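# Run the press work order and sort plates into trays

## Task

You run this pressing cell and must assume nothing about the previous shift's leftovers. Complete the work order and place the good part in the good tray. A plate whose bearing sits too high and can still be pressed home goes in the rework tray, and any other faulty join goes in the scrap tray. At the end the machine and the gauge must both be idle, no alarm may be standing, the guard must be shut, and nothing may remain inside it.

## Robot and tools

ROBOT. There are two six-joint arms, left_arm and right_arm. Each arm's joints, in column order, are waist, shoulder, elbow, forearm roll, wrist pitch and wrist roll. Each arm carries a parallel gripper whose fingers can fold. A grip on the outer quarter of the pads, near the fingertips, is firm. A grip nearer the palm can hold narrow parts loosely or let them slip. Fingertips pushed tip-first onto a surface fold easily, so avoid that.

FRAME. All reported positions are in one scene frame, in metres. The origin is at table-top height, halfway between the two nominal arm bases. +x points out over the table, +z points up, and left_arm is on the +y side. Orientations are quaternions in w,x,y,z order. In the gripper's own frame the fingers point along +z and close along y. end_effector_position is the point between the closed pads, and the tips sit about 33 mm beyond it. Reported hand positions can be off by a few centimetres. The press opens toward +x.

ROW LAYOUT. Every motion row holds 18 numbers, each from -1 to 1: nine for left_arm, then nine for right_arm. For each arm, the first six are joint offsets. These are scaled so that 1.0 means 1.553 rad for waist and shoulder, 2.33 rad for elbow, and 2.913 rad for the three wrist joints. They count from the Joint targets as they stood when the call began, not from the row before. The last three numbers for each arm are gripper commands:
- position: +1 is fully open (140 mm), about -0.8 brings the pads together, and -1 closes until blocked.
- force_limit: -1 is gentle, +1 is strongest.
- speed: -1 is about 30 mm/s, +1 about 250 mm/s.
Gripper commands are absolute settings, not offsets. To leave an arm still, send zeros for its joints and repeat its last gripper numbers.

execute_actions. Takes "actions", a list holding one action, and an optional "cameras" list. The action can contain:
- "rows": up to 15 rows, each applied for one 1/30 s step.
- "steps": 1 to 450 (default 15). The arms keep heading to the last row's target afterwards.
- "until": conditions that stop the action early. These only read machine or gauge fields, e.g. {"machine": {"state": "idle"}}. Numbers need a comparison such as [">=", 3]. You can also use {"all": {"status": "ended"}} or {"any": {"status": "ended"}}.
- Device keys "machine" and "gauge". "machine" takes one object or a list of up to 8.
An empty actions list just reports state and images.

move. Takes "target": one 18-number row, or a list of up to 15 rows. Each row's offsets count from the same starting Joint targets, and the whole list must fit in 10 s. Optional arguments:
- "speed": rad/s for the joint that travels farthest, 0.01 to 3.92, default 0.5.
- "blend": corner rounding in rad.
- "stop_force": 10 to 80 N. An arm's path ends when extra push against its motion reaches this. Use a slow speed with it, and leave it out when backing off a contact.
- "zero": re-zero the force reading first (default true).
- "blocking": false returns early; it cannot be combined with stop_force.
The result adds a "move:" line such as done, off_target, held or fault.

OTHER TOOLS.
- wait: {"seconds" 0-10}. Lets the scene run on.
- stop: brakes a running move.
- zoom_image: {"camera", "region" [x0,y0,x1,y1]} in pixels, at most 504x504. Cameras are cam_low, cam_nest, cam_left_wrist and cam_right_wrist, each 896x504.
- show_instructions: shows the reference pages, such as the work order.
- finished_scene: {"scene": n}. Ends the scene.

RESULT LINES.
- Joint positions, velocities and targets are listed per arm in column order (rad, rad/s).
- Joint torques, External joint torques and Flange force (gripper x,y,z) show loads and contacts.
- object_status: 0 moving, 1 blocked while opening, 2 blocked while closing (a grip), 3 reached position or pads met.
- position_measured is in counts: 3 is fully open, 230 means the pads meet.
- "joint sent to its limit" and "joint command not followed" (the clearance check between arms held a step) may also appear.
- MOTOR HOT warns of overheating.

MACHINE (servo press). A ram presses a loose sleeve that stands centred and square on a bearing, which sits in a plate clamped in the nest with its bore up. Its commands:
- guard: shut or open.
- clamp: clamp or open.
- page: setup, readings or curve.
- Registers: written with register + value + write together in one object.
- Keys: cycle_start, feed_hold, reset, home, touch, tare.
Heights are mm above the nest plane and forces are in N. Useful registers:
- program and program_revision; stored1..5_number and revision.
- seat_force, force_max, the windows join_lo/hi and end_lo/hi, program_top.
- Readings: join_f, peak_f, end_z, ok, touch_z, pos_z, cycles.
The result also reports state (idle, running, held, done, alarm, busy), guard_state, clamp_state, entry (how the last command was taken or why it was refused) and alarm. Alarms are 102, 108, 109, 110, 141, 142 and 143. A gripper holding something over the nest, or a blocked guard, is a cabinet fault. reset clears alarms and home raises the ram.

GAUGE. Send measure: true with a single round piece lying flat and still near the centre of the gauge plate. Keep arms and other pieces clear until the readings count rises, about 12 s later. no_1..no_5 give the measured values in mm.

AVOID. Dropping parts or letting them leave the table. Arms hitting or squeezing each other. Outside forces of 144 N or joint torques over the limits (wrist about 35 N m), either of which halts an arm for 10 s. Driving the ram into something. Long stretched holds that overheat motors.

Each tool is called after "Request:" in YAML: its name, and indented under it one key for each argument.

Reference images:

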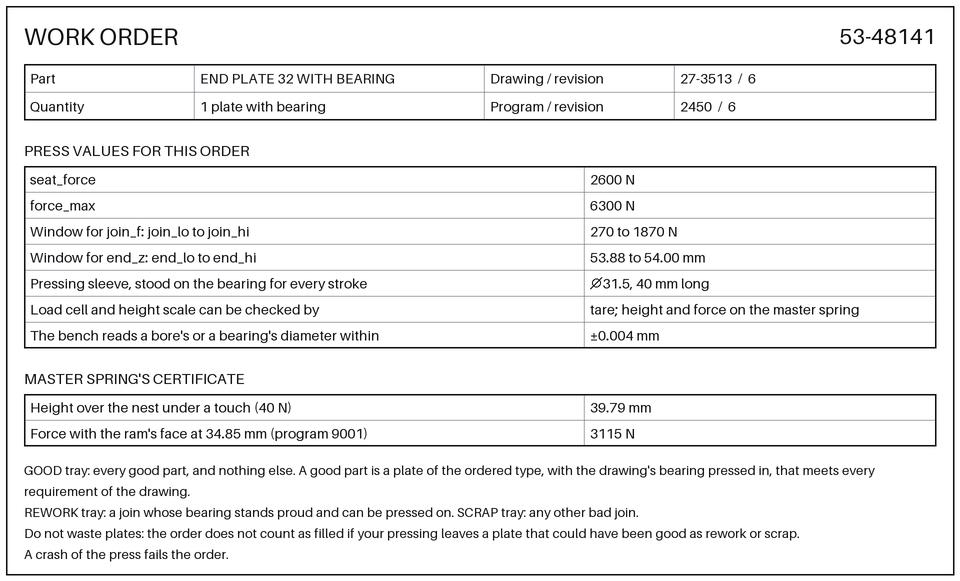

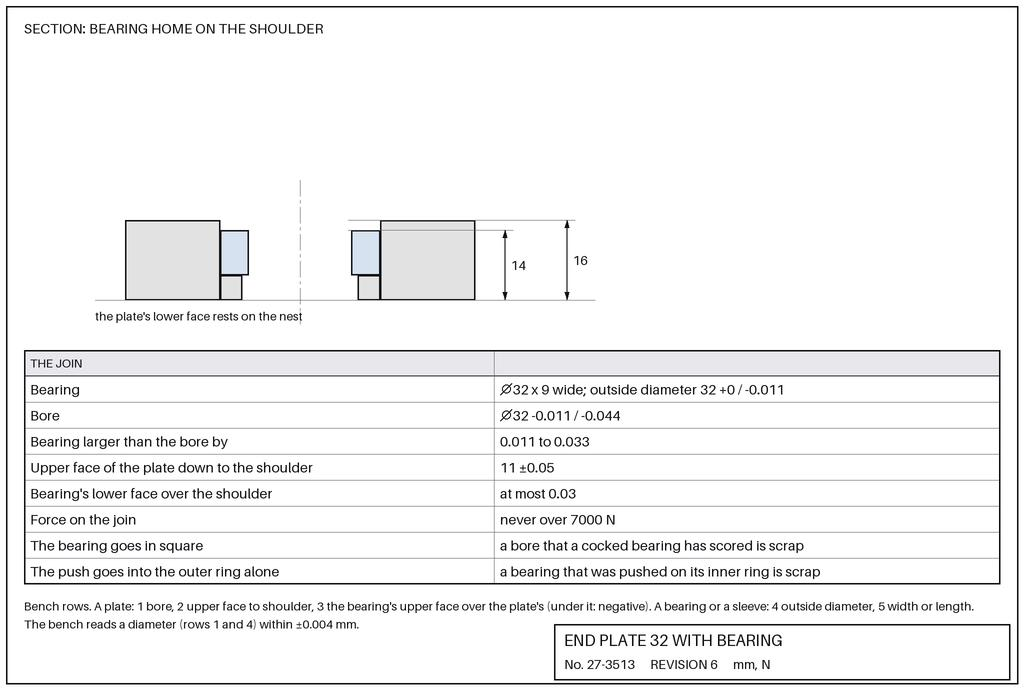

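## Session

Request:
execute_actions:
  actions: []

Scene clock: 0.00 s.
left_arm: end_effector_position=(+0.5371, +0.9459, +0.2235) position_measured=3 object_status=3 end_effector_quat_wxyz=(-0.188, -0.179, +0.948, -0.183) | right_arm: end_effector_position=(+0.5241, -0.5955, +0.2699) position_measured=3 object_status=3 end_effector_quat_wxyz=(+0.666, -0.508, -0.470, -0.277)
Joint positions: left_arm=[0.487 0.59 1.527 -0.208 1.517 -1.342] | right_arm=[-0.607 0.715 1.953 0.676 1.994 -0.85]
Joint velocities: within noise
Joint torques (N m): no reading
External joint torques (N m): no reading
Flange force (N): no reading
Joint targets: left_arm=[0.487 0.590 1.527 -0.208 1.517 -1.342] | right_arm=[-0.607 0.715 1.953 0.676 1.994 -0.850]
Tool commands: left_gripper/position=+1.0 left_gripper/force_limit=+1.0 left_gripper/speed=+1.0 right_gripper/position=+1.0 right_gripper/force_limit=+1.0 right_gripper/speed=+1.0
machine.setup: program=+2450 ram_zero=+160.838 seat_force=+2600 force_max=+6300 join_lo=+270 join_hi=+1870 end_lo=+53.880 end_hi=+54.000 cell_gain=+0.959 cell_zero=-119 program_revision=+6 program_top=+54.000 stored1_number=+2450 stored1_revision=+6 stored2_number=+2914 stored2_revision=+4 stored3_number=+2874 stored3_revision=+2 stored4_number=+9001 stored4_revision=+1 stored5_number=+3420 stored5_revision=+5
machine: state=idle guard_state=shut clamp_state=closed_empty guard_answer=taken clamp_answer=taken page=setup entry=no_entry entries=0 alarm=no_alarm queue=idle queue_left=0
gauge: message=nothing_yet readings=0 no_1=0.000 no_2=0.000 no_3=0.000 no_4=0.000 no_5=0.000
camera_calibration:
cam_left_wrist: T_world_to_cam=[[-0.423022, 0.864851, -0.270343, -0.524187], [0.906049, 0.407449, -0.114285, -0.846223], [0.011312, -0.293289, -0.955957, 0.624866], [0, 0, 0, 1]] pos_world=[0.537908, 0.981403, 0.358924]
cam_right_wrist: T_world_to_cam=[[0.843658, 0.338879, -0.416416, -0.118849], [-0.257394, -0.425371, -0.867645, 0.115773], [-0.471158, 0.839179, -0.271642, 0.966968], [0, 0, 0, 1]] pos_world=[0.585662, -0.721937, 0.313629]

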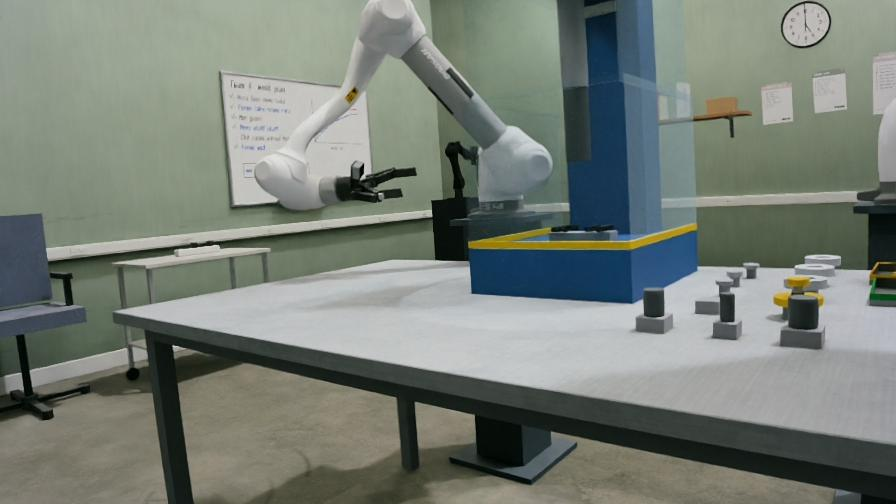

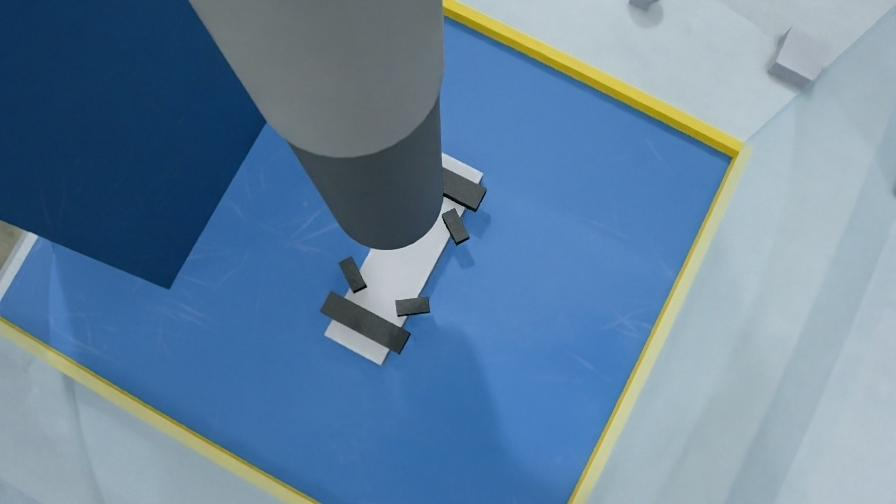

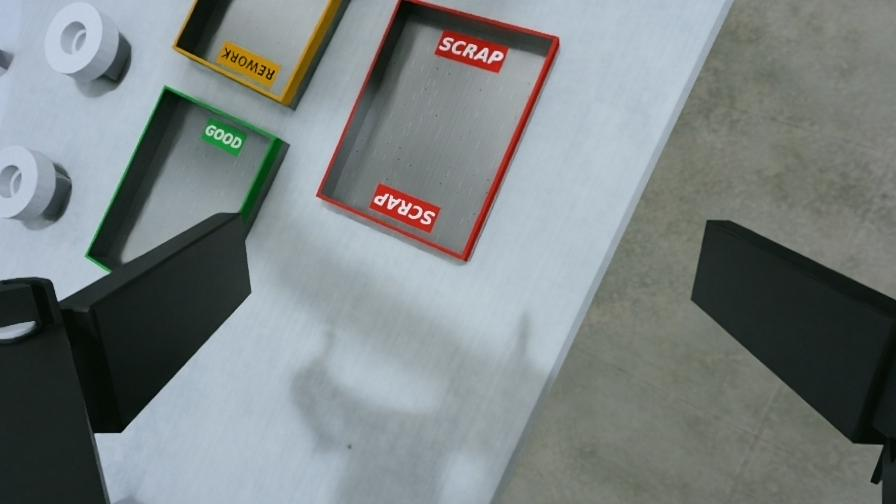

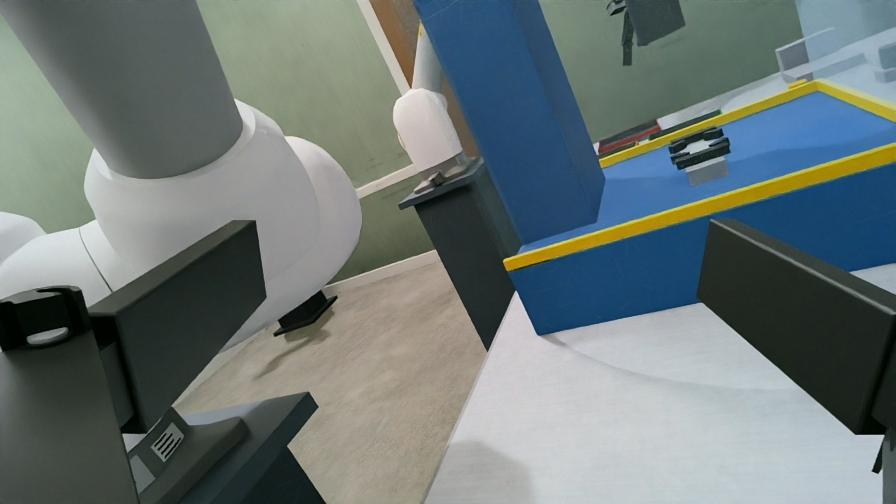

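Request:
execute_actions:
  actions:
    - {"machine":[{"tare":true,"page":"readings"},{"touch":true}],"steps":450,"until":{"machine":{"queue":["!=","running"]}}}
  cameras: []

Request:
zoom_image:
  camera: "cam_low"
  region: [620, 240, 896, 360]

Scene clock: 20.53 s.
left_arm: end_effector_position=(+0.5371, +0.9459, +0.2235) position_measured=3 object_status=3 end_effector_quat_wxyz=(-0.188, -0.179, +0.948, -0.183) | right_arm: end_effector_position=(+0.5241, -0.5955, +0.2699) position_measured=3 object_status=3 end_effector_quat_wxyz=(+0.666, -0.508, -0.470, -0.277)
Joint positions: left_arm=[0.487 0.59 1.527 -0.208 1.517 -1.342] | right_arm=[-0.607 0.715 1.953 0.676 1.994 -0.85]
Joint velocities: within noise
Joint torques (N m): left_arm=[-2.2 -90.77 -34.62 3.07 1.37 -0.22] | right_arm=[3.22 -88.36 -18.19 1.83 2.44 -0.29]
External joint torques (N m): left_arm=[2.4 -2.82 -0.22 0.14 -0.03 0.21] | right_arm=[-2.93 -0.08 -1.37 0.44 0.19 0.27]
Flange force (N): left_arm=[4.7 1.9 -1.1] | right_arm=[0.4 -1.2 -4.7]
Joint targets: left_arm=[0.487 0.590 1.527 -0.208 1.517 -1.342] | right_arm=[-0.607 0.715 1.953 0.676 1.994 -0.850]
Tool commands: left_gripper/position=+1.0 left_gripper/force_limit=+1.0 left_gripper/speed=+1.0 right_gripper/position=+1.0 right_gripper/force_limit=+1.0 right_gripper/speed=+1.0
machine.readings: force=+0 touch_z=-0.015 join_f=+0 peak_f=+0 end_z=+0.000 ok=+0 pos_z=+159.162 cycles=+0
machine: state=idle guard_state=shut clamp_state=closed_empty guard_answer=taken clamp_answer=taken page=readings entry=taken entries=2 alarm=no_alarm queue=done queue_left=0
gauge: message=nothing_yet readings=0 no_1=0.000 no_2=0.000 no_3=0.000 no_4=0.000 no_5=0.000
No camera images: "cameras" was empty.

Scaled by 1.826.

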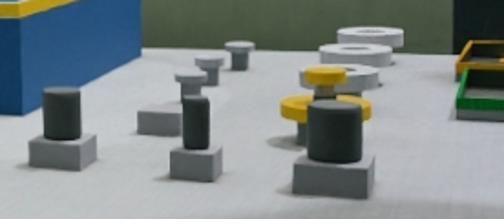

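Request:
move:
  target:
    - [0,-0.3155,0,0,0,0,0.2,0,-1,0,0,0,0,0,0,1,1,1]
    - [-0.4746,-0.4676,0.3020,-1.0,-0.6705,-0.0786,0.2,0,-1,0,0,0,0,0,0,1,1,1]
  speed: [0.6,1.0]
  cameras: ["cam_left_wrist"]

Scene clock: 28.93 s.
left_arm: end_effector_position=(+0.5309, +0.5523, +0.3479) position_measured=104 object_status=3 end_effector_quat_wxyz=(+0.023, +0.948, -0.103, +0.300) | right_arm: end_effector_position=(+0.5241, -0.5955, +0.2699) position_measured=3 object_status=3 end_effector_quat_wxyz=(+0.666, -0.508, -0.470, -0.277)
Joint positions: left_arm=[-0.251 -0.137 2.231 -3.121 -0.436 -1.571] | right_arm=[-0.607 0.715 1.953 0.676 1.994 -0.85]
Joint velocities: within noise
Joint torques (N m): left_arm=[-1.2 -22.75 -38.16 -3.9 1.62 -0.07] | right_arm=[3.42 -88.69 -18.19 1.86 2.43 -0.34]
External joint torques (N m): left_arm=[1.33 -1.27 -0.46 0.12 0.03 0.07] | right_arm=[-3.2 0.8 -1.22 0.4 0.18 0.32]
Flange force (N): left_arm=[-0.3 -3.1 -2.3] | right_arm=[-0.9 -0.8 -5.3]
Joint targets: left_arm=[-0.251 -0.137 2.231 -3.121 -0.436 -1.571] | right_arm=[-0.607 0.715 1.953 0.676 1.994 -0.850]
machine.readings: force=+0 touch_z=-0.015 join_f=+0 peak_f=+0 end_z=+0.000 ok=+0 pos_z=+159.162 cycles=+0
machine: state=idle guard_state=shut clamp_state=closed_empty guard_answer=taken clamp_answer=taken page=readings entry=taken entries=2 alarm=no_alarm queue=done queue_left=0
gauge: message=nothing_yet readings=0 no_1=0.000 no_2=0.000 no_3=0.000 no_4=0.000 no_5=0.000
move: done
camera_calibration:
cam_left_wrist: T_world_to_cam=[[-0.194255, -0.980934, -0.00575929, 0.653157], [-0.944713, 0.188657, -0.268188, 0.491019], [0.264161, -0.0466561, -0.963349, 0.360509], [0, 0, 0, 1]] pos_world=[0.495519, 0.56489, 0.482743]
Images, in order (width x height): cam_left_wrist 896x504.

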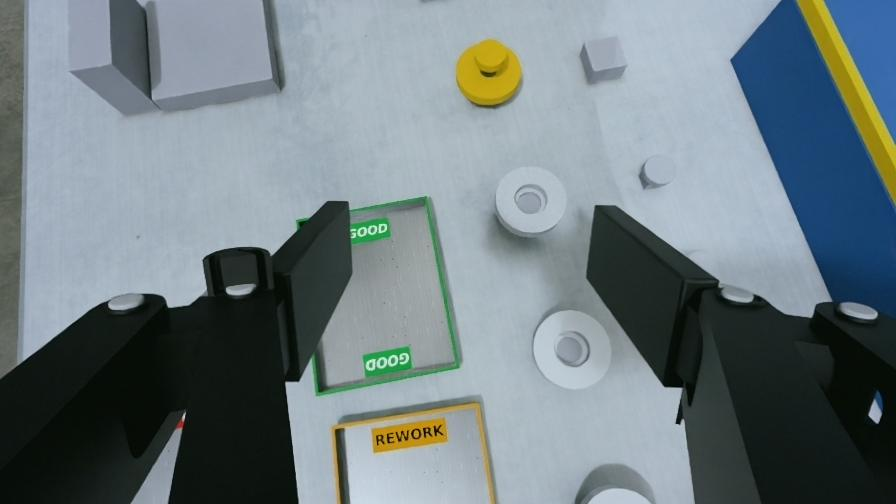

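Request:
move:
  target: [-0.0243,0.3944,0.0059,-0.0071,0.3645,0,0.2,0,-1,0,0,0,0,0,0,1,1,1]
  speed: 0.5
  cameras: ["cam_left_wrist"]

Scene clock: 43.47 s.
left_arm: end_effector_position=(+0.7307, +0.4780, +0.1599) position_measured=104 object_status=3 end_effector_quat_wxyz=(+0.059, +0.860, -0.103, +0.496) | right_arm: end_effector_position=(+0.5241, -0.5955, +0.2699) position_measured=3 object_status=3 end_effector_quat_wxyz=(+0.666, -0.508, -0.470, -0.277)
Joint positions: left_arm=[-0.288 0.476 2.245 -3.142 0.626 -1.571] | right_arm=[-0.607 0.715 1.953 0.676 1.994 -0.85]
Joint velocities: within noise
Joint torques (N m): left_arm=[-2.05 -67.13 -19.6 -1.96 2.49 -0.12] | right_arm=[3.67 -88.92 -18.23 1.88 2.36 -0.27]
External joint torques (N m): left_arm=[2.15 -1.14 -0.28 0.16 -0.04 0.12] | right_arm=[-3.63 0.68 -1.09 0.37 0.27 0.25]
Flange force (N): left_arm=[1.8 -4.5 -1.5] | right_arm=[-1.0 -1.7 -5.5]
Joint targets: left_arm=[-0.288 0.476 2.245 -3.142 0.626 -1.571] | right_arm=[-0.607 0.715 1.953 0.676 1.994 -0.850]
machine.readings: force=+0 touch_z=-0.015 join_f=+0 peak_f=+0 end_z=+0.000 ok=+0 pos_z=+159.162 cycles=+0
machine: state=idle guard_state=shut clamp_state=closed_empty guard_answer=taken clamp_answer=taken page=readings entry=taken entries=2 alarm=no_alarm queue=done queue_left=0
gauge: message=nothing_yet readings=0 no_1=0.000 no_2=0.000 no_3=0.000 no_4=0.000 no_5=0.000
move: done
camera_calibration:
cam_left_wrist: T_world_to_cam=[[-0.227318, -0.97367, 0.0171223, 0.635074], [-0.743185, 0.162092, -0.649155, 0.56968], [0.629287, -0.16029, -0.760463, -0.121852], [0, 0, 0, 1]] pos_world=[0.644421, 0.506481, 0.266272]
Images, in order (width x height): cam_left_wrist 896x504.

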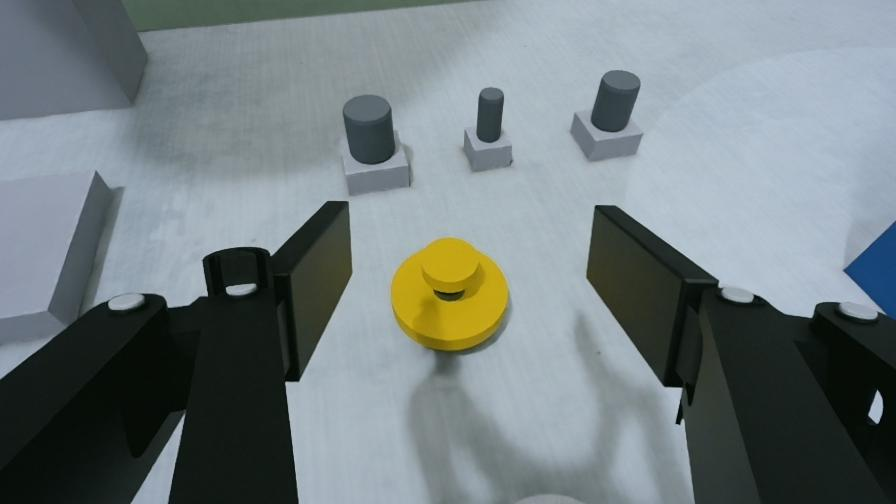

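Request:
move:
  target: [0.0007,0.1102,-0.0084,0,0.0520,0,0.35,0,-1,0,0,0,0,0,0,1,1,1]
  speed: 0.2
  cameras: ["cam_left_wrist","cam_low"]

Request:
zoom_image:
  camera: "cam_low"
  region: [740, 250, 860, 340]

Scene clock: 51.57 s.
left_arm: end_effector_position=(+0.7407, +0.4765, +0.0748) position_measured=85 object_status=3 end_effector_quat_wxyz=(+0.059, +0.860, -0.102, +0.496) | right_arm: end_effector_position=(+0.5241, -0.5955, +0.2699) position_measured=3 object_status=3 end_effector_quat_wxyz=(+0.666, -0.508, -0.470, -0.277)
Joint positions: left_arm=[-0.287 0.647 2.225 -3.142 0.777 -1.571] | right_arm=[-0.607 0.715 1.953 0.676 1.994 -0.85]
Joint velocities: within noise
Joint torques (N m): left_arm=[-3.09 -73.88 -13.6 -1.36 2.41 -0.06] | right_arm=[3.68 -88.99 -18.13 1.84 2.46 -0.3]
External joint torques (N m): left_arm=[3.2 -3.6 -0.18 0.19 0.03 0.06] | right_arm=[-4.05 0.82 -1.6 0.47 0.17 0.27]
Flange force (N): left_arm=[5.2 -6.4 -4.9] | right_arm=[-1.1 -1.2 -6.6]
Joint targets: left_arm=[-0.287 0.647 2.225 -3.142 0.777 -1.571] | right_arm=[-0.607 0.715 1.953 0.676 1.994 -0.850]
machine.readings: force=+0 touch_z=-0.015 join_f=+0 peak_f=+0 end_z=+0.000 ok=+0 pos_z=+159.162 cycles=+0
machine: state=idle guard_state=shut clamp_state=closed_empty guard_answer=taken clamp_answer=taken page=readings entry=taken entries=2 alarm=no_alarm queue=done queue_left=0
gauge: message=nothing_yet readings=0 no_1=0.000 no_2=0.000 no_3=0.000 no_4=0.000 no_5=0.000
move: done
camera_calibration:
cam_left_wrist: T_world_to_cam=[[-0.226247, -0.97392, 0.0171044, 0.636649], [-0.74339, 0.161293, -0.649119, 0.522651], [0.629431, -0.159576, -0.760495, -0.193427], [0, 0, 0, 1]] pos_world=[0.654322, 0.504879, 0.181272]
Images, in order (width x height): cam_low 896x504, cam_left_wrist 896x504.

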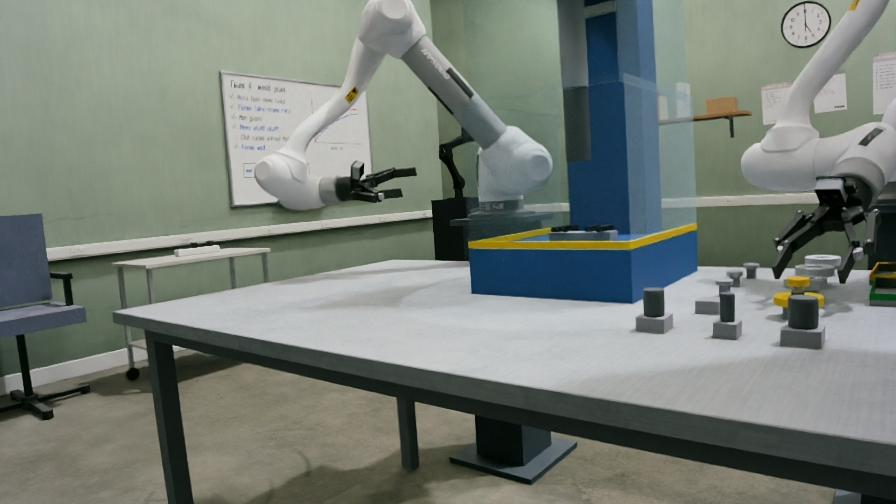

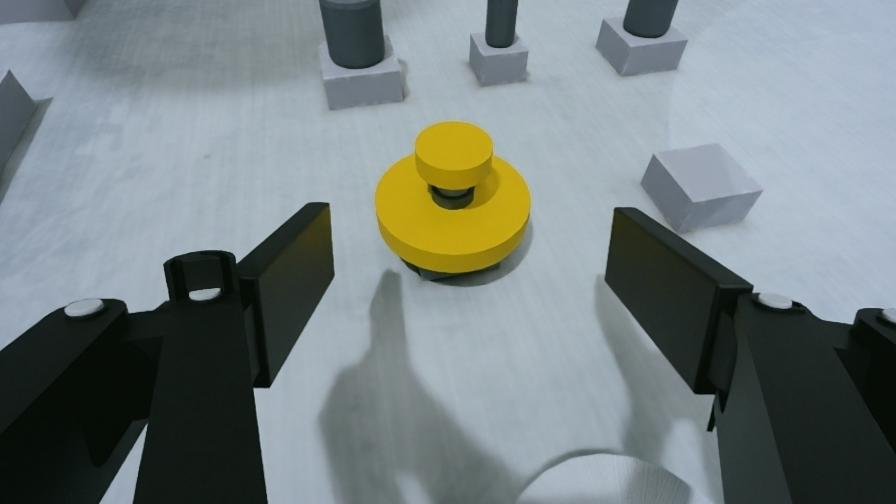

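Scaled by 4.200.

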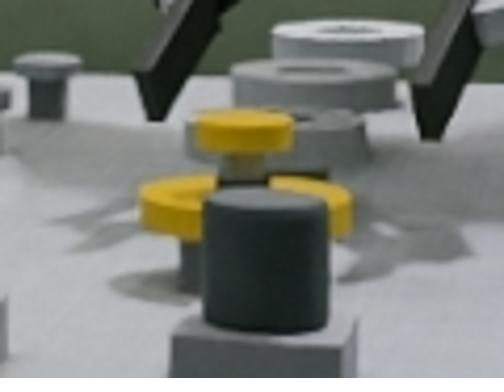

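Request:
execute_actions:
  actions: []
  cameras: ["cam_left_wrist"]

Scene clock: 70.60 s.
left_arm: end_effector_position=(+0.7407, +0.4765, +0.0748) position_measured=85 object_status=3 end_effector_quat_wxyz=(+0.059, +0.860, -0.102, +0.496) | right_arm: end_effector_position=(+0.5241, -0.5955, +0.2699) position_measured=3 object_status=3 end_effector_quat_wxyz=(+0.666, -0.508, -0.470, -0.277)
Joint positions: left_arm=[-0.287 0.647 2.225 -3.142 0.777 -1.571] | right_arm=[-0.607 0.715 1.953 0.676 1.994 -0.85]
Joint velocities: within noise
Joint torques (N m): left_arm=[-2.79 -75.31 -13.64 -1.31 2.45 -0.06] | right_arm=[3.53 -88.88 -18.25 1.8 2.42 -0.3]
External joint torques (N m): left_arm=[3.07 -2.18 -0.12 0.13 -0.01 0.06] | right_arm=[-3.64 0.62 -1.32 0.49 0.2 0.28]
Flange force (N): left_arm=[3.2 -6.1 -2.9] | right_arm=[-0.7 -1.3 -5.7]
Joint targets: left_arm=[-0.287 0.647 2.225 -3.142 0.777 -1.571] | right_arm=[-0.607 0.715 1.953 0.676 1.994 -0.850]
Tool commands: left_gripper/position=+0.35 left_gripper/force_limit=+0.0 left_gripper/speed=-1.0 right_gripper/position=+1.0 right_gripper/force_limit=+1.0 right_gripper/speed=+1.0
machine.readings: force=+0 touch_z=-0.015 join_f=+0 peak_f=+0 end_z=+0.000 ok=+0 pos_z=+159.162 cycles=+0
machine: state=idle guard_state=shut clamp_state=closed_empty guard_answer=taken clamp_answer=taken page=readings entry=taken entries=2 alarm=no_alarm queue=done queue_left=0
gauge: message=nothing_yet readings=0 no_1=0.000 no_2=0.000 no_3=0.000 no_4=0.000 no_5=0.000
camera_calibration:
cam_left_wrist: T_world_to_cam=[[-0.226243, -0.97392, 0.0171374, 0.636642], [-0.743443, 0.161282, -0.649062, 0.522615], [0.62937, -0.159586, -0.760543, -0.19345], [0, 0, 0, 1]] pos_world=[0.654322, 0.504879, 0.181172]
Images, in order (width x height): cam_left_wrist 896x504.

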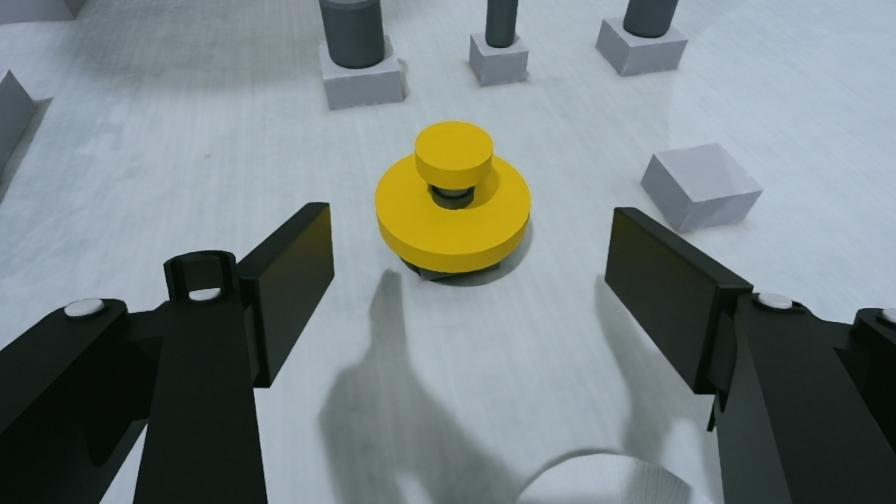

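Request:
move:
  target: [0.0045,0.0487,-0.0428,0,-0.0080,0,0.35,0,-1,0,0,0,0,0,0,1,1,1]
  speed: 0.1
  cameras: ["cam_left_wrist"]

Request:
execute_actions:
  actions:
    - {"rows":[[0,0,0,0,0,0,-1,0,-1,0,0,0,0,0,0,1,1,1]],"steps":75}
  cameras: ["cam_left_wrist"]

Scene clock: 75.40 s.
left_arm: end_effector_position=(+0.7898, +0.4708, +0.0491) position_measured=85 object_status=3 end_effector_quat_wxyz=(+0.057, +0.860, -0.099, +0.497) | right_arm: end_effector_position=(+0.5241, -0.5955, +0.2699) position_measured=3 object_status=3 end_effector_quat_wxyz=(+0.666, -0.508, -0.470, -0.277)
Joint positions: left_arm=[-0.28 0.723 2.126 -3.142 0.754 -1.571] | right_arm=[-0.607 0.715 1.953 0.676 1.994 -0.85]
Joint velocities: within noise
Joint torques (N m): left_arm=[-2.4 -82.21 -14.96 -1.4 2.47 -0.11] | right_arm=[3.77 -88.71 -18.14 1.83 2.42 -0.28]
External joint torques (N m): left_arm=[2.7 -2.17 0.24 0.13 -0.03 0.11] | right_arm=[-3.22 1.01 -1.1 0.39 0.18 0.26]
Flange force (N): left_arm=[2.7 -4.8 -3.4] | right_arm=[-1.2 -0.8 -5.3]
Joint targets: left_arm=[-0.280 0.723 2.126 -3.142 0.754 -1.571] | right_arm=[-0.607 0.715 1.953 0.676 1.994 -0.850]
machine.readings: force=+0 touch_z=-0.015 join_f=+0 peak_f=+0 end_z=+0.000 ok=+0 pos_z=+159.162 cycles=+0
machine: state=idle guard_state=shut clamp_state=closed_empty guard_answer=taken clamp_answer=taken page=readings entry=taken entries=2 alarm=no_alarm queue=done queue_left=0
gauge: message=nothing_yet readings=0 no_1=0.000 no_2=0.000 no_3=0.000 no_4=0.000 no_5=0.000
move: done
camera_calibration:
cam_left_wrist: T_world_to_cam=[[-0.219434, -0.975477, 0.0171107, 0.637994], [-0.74405, 0.155979, -0.649661, 0.546415], [0.631061, -0.155289, -0.760031, -0.248275], [0, 0, 0, 1]] pos_world=[0.703234, 0.498565, 0.155371]
Images, in order (width x height): cam_left_wrist 896x504.

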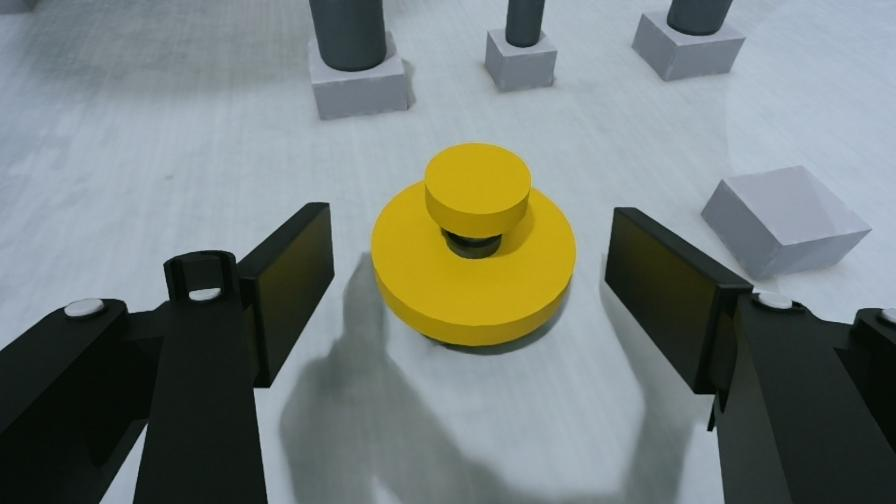

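Scene clock: 78.10 s.
left_arm: end_effector_position=(+0.7898, +0.4708, +0.0491) position_measured=127 object_status=2 end_effector_quat_wxyz=(+0.057, +0.860, -0.099, +0.497) | right_arm: end_effector_position=(+0.5241, -0.5955, +0.2699) position_measured=3 object_status=3 end_effector_quat_wxyz=(+0.666, -0.508, -0.470, -0.277)
Joint positions: left_arm=[-0.28 0.723 2.126 -3.142 0.754 -1.571] | right_arm=[-0.607 0.715 1.953 0.676 1.994 -0.85]
Joint velocities: within noise
Joint torques (N m): left_arm=[-2.37 -76.1 -14.28 -1.35 0.51 0.04] | right_arm=[3.43 -88.87 -18.25 1.81 2.39 -0.32]
External joint torques (N m): left_arm=[2.41 -8.45 -0.53 0.08 1.95 -0.04] | right_arm=[-3.18 0.33 -1.49 0.49 0.24 0.3]
Flange force (N): left_arm=[7.4 -4.1 -11.5] | right_arm=[0.0 -0.9 -5.4]
Joint targets: left_arm=[-0.280 0.723 2.126 -3.142 0.754 -1.571] | right_arm=[-0.607 0.715 1.953 0.676 1.994 -0.850]
machine.readings: force=+0 touch_z=-0.015 join_f=+0 peak_f=+0 end_z=+0.000 ok=+0 pos_z=+159.162 cycles=+0
machine: state=idle guard_state=shut clamp_state=closed_empty guard_answer=taken clamp_answer=taken page=readings entry=taken entries=2 alarm=no_alarm queue=done queue_left=0
gauge: message=nothing_yet readings=0 no_1=0.000 no_2=0.000 no_3=0.000 no_4=0.000 no_5=0.000
camera_calibration:
cam_left_wrist: T_world_to_cam=[[-0.219434, -0.975477, 0.0171107, 0.637994], [-0.74405, 0.155979, -0.649661, 0.546415], [0.631061, -0.155289, -0.760031, -0.248275], [0, 0, 0, 1]] pos_world=[0.703234, 0.498565, 0.155371]
Images, in order (width x height): cam_left_wrist 896x504.

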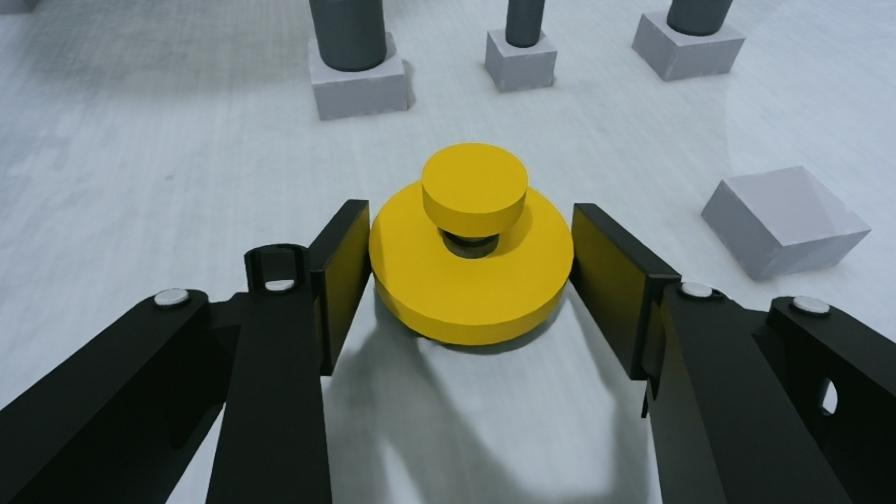

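Request:
execute_actions:
  actions:
    - {"machine":[{"guard":"open"},{"clamp":"open"}],"steps":150,"until":{"machine":{"clamp_state":"open"}}}
  cameras: []

Request:
move:
  target: [0,-0.1151,0.0026,0,-0.0590,0,-1,0,-1,0,0,0,0,0,0,1,1,1]
  speed: 0.06
  cameras: ["cam_left_wrist"]

Scene clock: 86.43 s.
left_arm: end_effector_position=(+0.7898, +0.4708, +0.0491) position_measured=127 object_status=2 end_effector_quat_wxyz=(+0.057, +0.860, -0.099, +0.497) | right_arm: end_effector_position=(+0.5241, -0.5954, +0.2699) position_measured=3 object_status=3 end_effector_quat_wxyz=(+0.666, -0.508, -0.470, -0.277)
Joint positions: left_arm=[-0.28 0.723 2.126 -3.142 0.754 -1.571] | right_arm=[-0.607 0.715 1.953 0.676 1.994 -0.85]
Joint velocities: within noise
Joint torques (N m): left_arm=[-1.96 -76.61 -14.14 -1.37 0.69 -0.03] | right_arm=[3.67 -88.48 -18.28 1.83 2.36 -0.25]
External joint torques (N m): left_arm=[2.14 -8.37 -0.75 0.09 1.78 0.03] | right_arm=[-3.07 0.43 -1.08 0.41 0.26 0.23]
Flange force (N): left_arm=[7.8 -3.6 -11.0] | right_arm=[-0.4 -1.2 -4.8]
Joint targets: left_arm=[-0.280 0.723 2.126 -3.142 0.754 -1.571] | right_arm=[-0.607 0.715 1.953 0.676 1.994 -0.850]
Tool commands: left_gripper/position=-1.0 left_gripper/force_limit=+0.0 left_gripper/speed=-1.0 right_gripper/position=+1.0 right_gripper/force_limit=+1.0 right_gripper/speed=+1.0
machine.readings: force=+0 touch_z=-0.015 join_f=+0 peak_f=+0 end_z=+0.000 ok=+0 pos_z=+159.162 cycles=+0
machine: state=idle guard_state=open clamp_state=open guard_answer=taken clamp_answer=taken page=readings entry=taken entries=2 alarm=no_alarm queue=running queue_left=0
gauge: message=nothing_yet readings=0 no_1=0.000 no_2=0.000 no_3=0.000 no_4=0.000 no_5=0.000
No camera images: "cameras" was empty.

Scene clock: 89.67 s.
left_arm: end_effector_position=(+0.7903, +0.4707, +0.1505) position_measured=127 object_status=2 end_effector_quat_wxyz=(+0.057, +0.860, -0.099, +0.497) | right_arm: end_effector_position=(+0.5241, -0.5955, +0.2699) position_measured=3 object_status=3 end_effector_quat_wxyz=(+0.666, -0.508, -0.470, -0.277)
Joint positions: left_arm=[-0.28 0.544 2.132 -3.142 0.582 -1.571] | right_arm=[-0.607 0.715 1.953 0.676 1.994 -0.85]
Joint velocities: within noise
Joint torques (N m): left_arm=[-1.86 -78.07 -23.88 -2.1 3.76 -0.15] | right_arm=[3.56 -89.1 -18.13 1.84 2.43 -0.35]
External joint torques (N m): left_arm=[2.04 1.67 2.24 0.13 -1.31 0.15] | right_arm=[-3.31 0.67 -1.37 0.42 0.2 0.33]
Flange force (N): left_arm=[-1.4 -3.6 -1.0] | right_arm=[-0.6 -0.8 -5.6]
Joint targets: left_arm=[-0.280 0.544 2.132 -3.142 0.582 -1.571] | right_arm=[-0.607 0.715 1.953 0.676 1.994 -0.850]
machine.readings: force=+0 touch_z=-0.015 join_f=+0 peak_f=+0 end_z=+0.000 ok=+0 pos_z=+159.162 cycles=+0
machine: state=idle guard_state=open clamp_state=open guard_answer=taken clamp_answer=taken page=readings entry=taken entries=2 alarm=no_alarm queue=done queue_left=0
gauge: message=nothing_yet readings=0 no_1=0.000 no_2=0.000 no_3=0.000 no_4=0.000 no_5=0.000
move: done
camera_calibration:
cam_left_wrist: T_world_to_cam=[[-0.219424, -0.975478, 0.0172142, 0.636193], [-0.74356, 0.155781, -0.65027, 0.612441], [0.631642, -0.155484, -0.759508, -0.171862], [0, 0, 0, 1]] pos_world=[0.703538, 0.498463, 0.25677]
Images, in order (width x height): cam_left_wrist 896x504.

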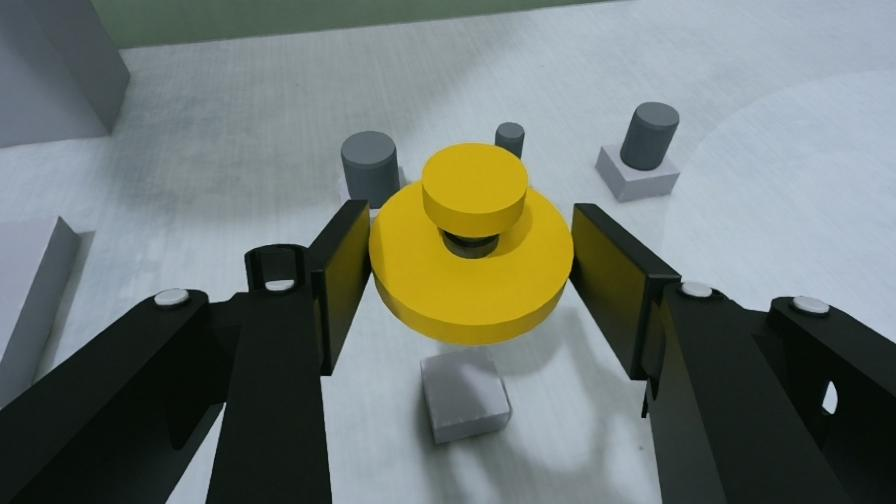

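Request:
move:
  target:
    - [0.1945,-0.1549,0.1233,0,0.0160,0,-1,0,-1,0,0,0,0,0,0,1,1,1]
    - [-0.0587,0.0084,-0.0967,0.5821,0.1361,-0.2753,-1,0,-1,0,0,0,0,0,0,1,1,1]
  speed: 0.5
  cameras: ["cam_nest"]

Request:
move:
  target: [-0.1241,0.0368,-0.0480,-0.0336,-0.0415,-0.0273,-1,0,-1,0,0,0,0,0,0,1,1,1]
  speed: 0.15
  cameras: ["cam_left_wrist","cam_nest"]

Scene clock: 97.83 s.
left_arm: end_effector_position=(+0.5986, +0.1636, +0.2105) position_measured=127 object_status=2 end_effector_quat_wxyz=(+0.354, +0.611, -0.613, +0.353) | right_arm: end_effector_position=(+0.5241, -0.5954, +0.2699) position_measured=3 object_status=3 end_effector_quat_wxyz=(+0.666, -0.508, -0.470, -0.277)
Joint positions: left_arm=[-0.371 0.557 1.906 -1.446 0.978 -2.373] | right_arm=[-0.607 0.715 1.953 0.676 1.994 -0.85]
Joint velocities: within noise
Joint torques (N m): left_arm=[-2.41 -81.3 -25.85 -2.1 2.65 0.04] | right_arm=[3.21 -88.85 -18.17 1.83 2.39 -0.31]
External joint torques (N m): left_arm=[2.65 0.82 1.58 0.98 -0.94 -0.04] | right_arm=[-3.37 0.9 -1.35 0.45 0.24 0.29]
Flange force (N): left_arm=[-2.7 0.5 -3.5] | right_arm=[-0.9 -0.7 -5.8]
Joint targets: left_arm=[-0.371 0.557 1.906 -1.446 0.978 -2.373] | right_arm=[-0.607 0.715 1.953 0.676 1.994 -0.850]
machine.readings: force=+0 touch_z=-0.015 join_f=+0 peak_f=+0 end_z=+0.000 ok=+0 pos_z=+159.162 cycles=+0
machine: state=idle guard_state=open clamp_state=open guard_answer=taken clamp_answer=taken page=readings entry=taken entries=2 alarm=no_alarm queue=done queue_left=0
gauge: message=nothing_yet readings=0 no_1=0.000 no_2=0.000 no_3=0.000 no_4=0.000 no_5=0.000
move: done
Images, in order (width x height): cam_nest 896x504.

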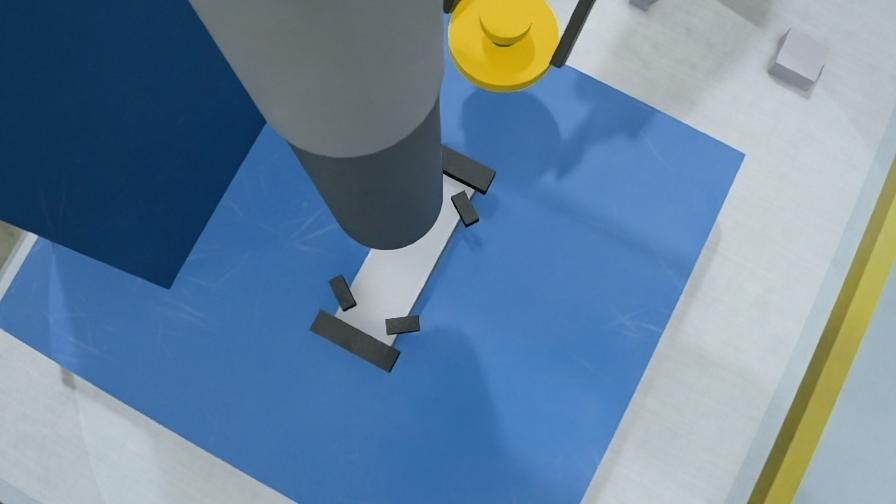

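Scene clock: 99.43 s.
left_arm: end_effector_position=(+0.5978, +0.0156, +0.2106) position_measured=127 object_status=2 end_effector_quat_wxyz=(+0.354, +0.611, -0.614, +0.353) | right_arm: end_effector_position=(+0.5241, -0.5955, +0.2699) position_measured=3 object_status=3 end_effector_quat_wxyz=(+0.666, -0.508, -0.470, -0.277)
Joint positions: left_arm=[-0.564 0.614 1.794 -1.544 0.857 -2.452] | right_arm=[-0.607 0.715 1.953 0.676 1.994 -0.85]
Joint velocities: within noise
Joint torques (N m): left_arm=[-2.58 -89.03 -28.45 -2.31 2.36 -0.14] | right_arm=[3.41 -89.17 -18.19 1.88 2.38 -0.3]
External joint torques (N m): left_arm=[2.77 1.49 1.89 0.96 -0.8 0.14] | right_arm=[-3.59 1.18 -1.17 0.38 0.24 0.28]
Flange force (N): left_arm=[-3.4 -0.4 -3.0] | right_arm=[-1.5 -0.9 -5.9]
Joint targets: left_arm=[-0.564 0.614 1.794 -1.544 0.857 -2.452] | right_arm=[-0.607 0.715 1.953 0.676 1.994 -0.850]
machine.readings: force=+0 touch_z=-0.015 join_f=+0 peak_f=+0 end_z=+0.000 ok=+0 pos_z=+159.162 cycles=+0
machine: state=idle guard_state=open clamp_state=open guard_answer=taken clamp_answer=taken page=readings entry=taken entries=2 alarm=no_alarm queue=done queue_left=0
gauge: message=nothing_yet readings=0 no_1=0.000 no_2=0.000 no_3=0.000 no_4=0.000 no_5=0.000
move: done
camera_calibration:
cam_left_wrist: T_world_to_cam=[[-0.99986, -0.00420766, 0.016172, 0.600622], [-0.0137099, 0.759866, -0.649935, 0.133439], [-0.00955385, -0.650066, -0.759818, 0.315675], [0, 0, 0, 1]] pos_world=[0.605383, 0.106341, 0.316869]
Images, in order (width x height): cam_nest 896x504, cam_left_wrist 896x504.

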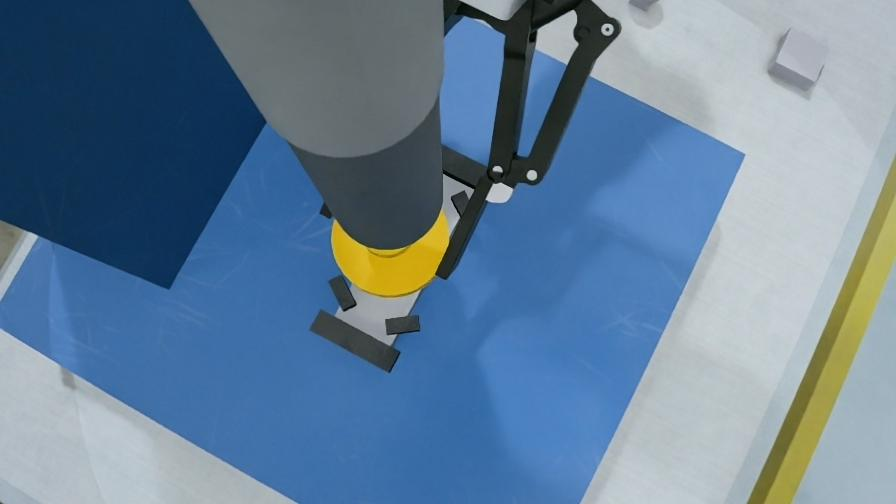

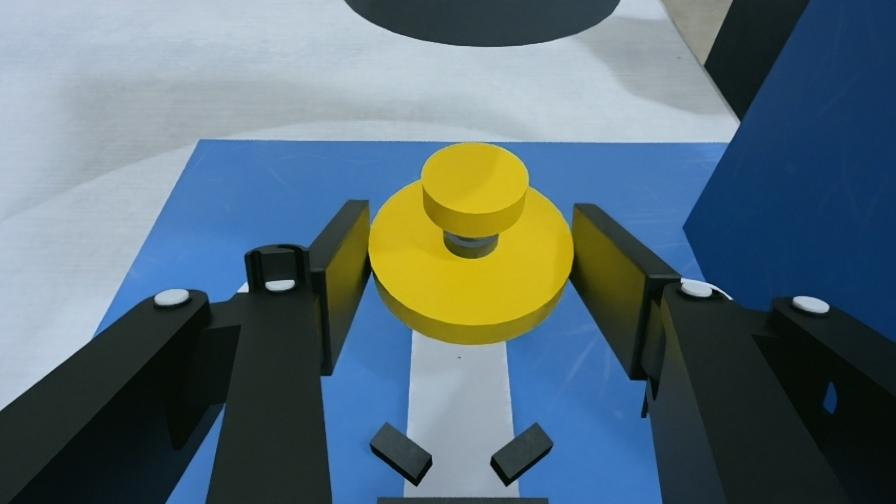

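Request:
move:
  target: [-0.0006,0.0480,0.0028,-0.0243,0.0006,0.0361,-1,0,-1,0,0,0,0,0,0,1,1,1]
  speed: 0.05
  cameras: []

Request:
move:
  target: [-0.0,0.0071,0.0003,-0.0036,0.0001,0.0053,-1,0,-1,0,0,0,0,0,0,1,1,1]
  speed: 0.01
  stop_force: 14
  cameras: ["cam_left_wrist"]

Scene clock: 104.70 s.
left_arm: end_effector_position=(+0.5987, +0.0139, +0.1539) position_measured=127 object_status=2 end_effector_quat_wxyz=(+0.355, +0.611, -0.613, +0.353) | right_arm: end_effector_position=(+0.5241, -0.5955, +0.2699) position_measured=3 object_status=3 end_effector_quat_wxyz=(+0.666, -0.508, -0.470, -0.277)
Joint positions: left_arm=[-0.565 0.689 1.801 -1.615 0.859 -2.347] | right_arm=[-0.607 0.715 1.953 0.676 1.994 -0.85]
Joint velocities: within noise
Joint torques (N m): left_arm=[-2.69 -92.25 -25.16 -2.25 2.66 -0.05] | right_arm=[3.26 -88.76 -18.21 1.82 2.45 -0.34]
External joint torques (N m): left_arm=[2.87 1.5 1.56 0.84 -0.9 0.05] | right_arm=[-3.33 0.21 -1.32 0.45 0.19 0.32]
Flange force (N): left_arm=[-3.0 -1.1 -2.9] | right_arm=[-0.1 -1.4 -5.2]
Joint targets: left_arm=[-0.565 0.689 1.801 -1.615 0.859 -2.347] | right_arm=[-0.607 0.715 1.953 0.676 1.994 -0.850]
machine.readings: force=+0 touch_z=-0.015 join_f=+0 peak_f=+0 end_z=+0.000 ok=+0 pos_z=+159.162 cycles=+0
machine: state=idle guard_state=open clamp_state=open guard_answer=taken clamp_answer=taken page=readings entry=taken entries=2 alarm=no_alarm queue=done queue_left=0
gauge: message=nothing_yet readings=0 no_1=0.000 no_2=0.000 no_3=0.000 no_4=0.000 no_5=0.000
move: done
No camera images: "cameras" was empty.

Scene clock: 106.50 s.
left_arm: end_effector_position=(+0.5988, +0.0138, +0.1476) position_measured=127 object_status=2 end_effector_quat_wxyz=(+0.355, +0.611, -0.613, +0.353) | right_arm: end_effector_position=(+0.5241, -0.5955, +0.2699) position_measured=3 object_status=3 end_effector_quat_wxyz=(+0.666, -0.508, -0.470, -0.277)
Joint positions: left_arm=[-0.565 0.697 1.802 -1.623 0.86 -2.335] | right_arm=[-0.607 0.715 1.953 0.676 1.994 -0.85]
Joint velocities: within noise
Joint torques (N m): left_arm=[-3.13 -80.77 -19.29 -0.48 -0.09 -0.3] | right_arm=[3.11 -88.91 -18.2 1.88 2.45 -0.33]
External joint torques (N m): left_arm=[3.42 -11.1 -4.17 -0.95 1.88 0.3] | right_arm=[-3.26 0.71 -1.21 0.38 0.17 0.31]
Flange force (N): left_arm=[8.4 0.7 -11.8] | right_arm=[-0.8 -1.0 -5.3]
Joint targets: left_arm=[-0.565 0.697 1.802 -1.623 0.860 -2.335] | right_arm=[-0.607 0.715 1.953 0.676 1.994 -0.850]
machine.readings: force=+0 touch_z=-0.015 join_f=+0 peak_f=+0 end_z=+0.000 ok=+0 pos_z=+159.162 cycles=+0
machine: state=idle guard_state=open clamp_state=open guard_answer=taken clamp_answer=taken page=readings entry=taken entries=2 alarm=no_alarm queue=done queue_left=0
gauge: message=nothing_yet readings=0 no_1=0.000 no_2=0.000 no_3=0.000 no_4=0.000 no_5=0.000
move: contact (left_arm)
camera_calibration:
cam_left_wrist: T_world_to_cam=[[-0.999818, -0.00436445, 0.018576, 0.602304], [-0.0154092, 0.758859, -0.651073, 0.0951698], [-0.011255, -0.65124, -0.758788, 0.267527], [0, 0, 0, 1]] pos_world=[0.606672, 0.104633, 0.253771]
Images, in order (width x height): cam_left_wrist 896x504.

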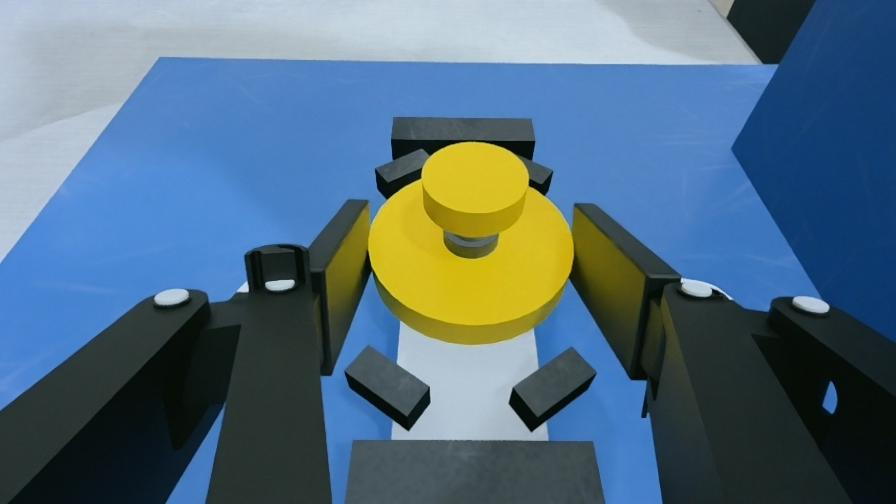

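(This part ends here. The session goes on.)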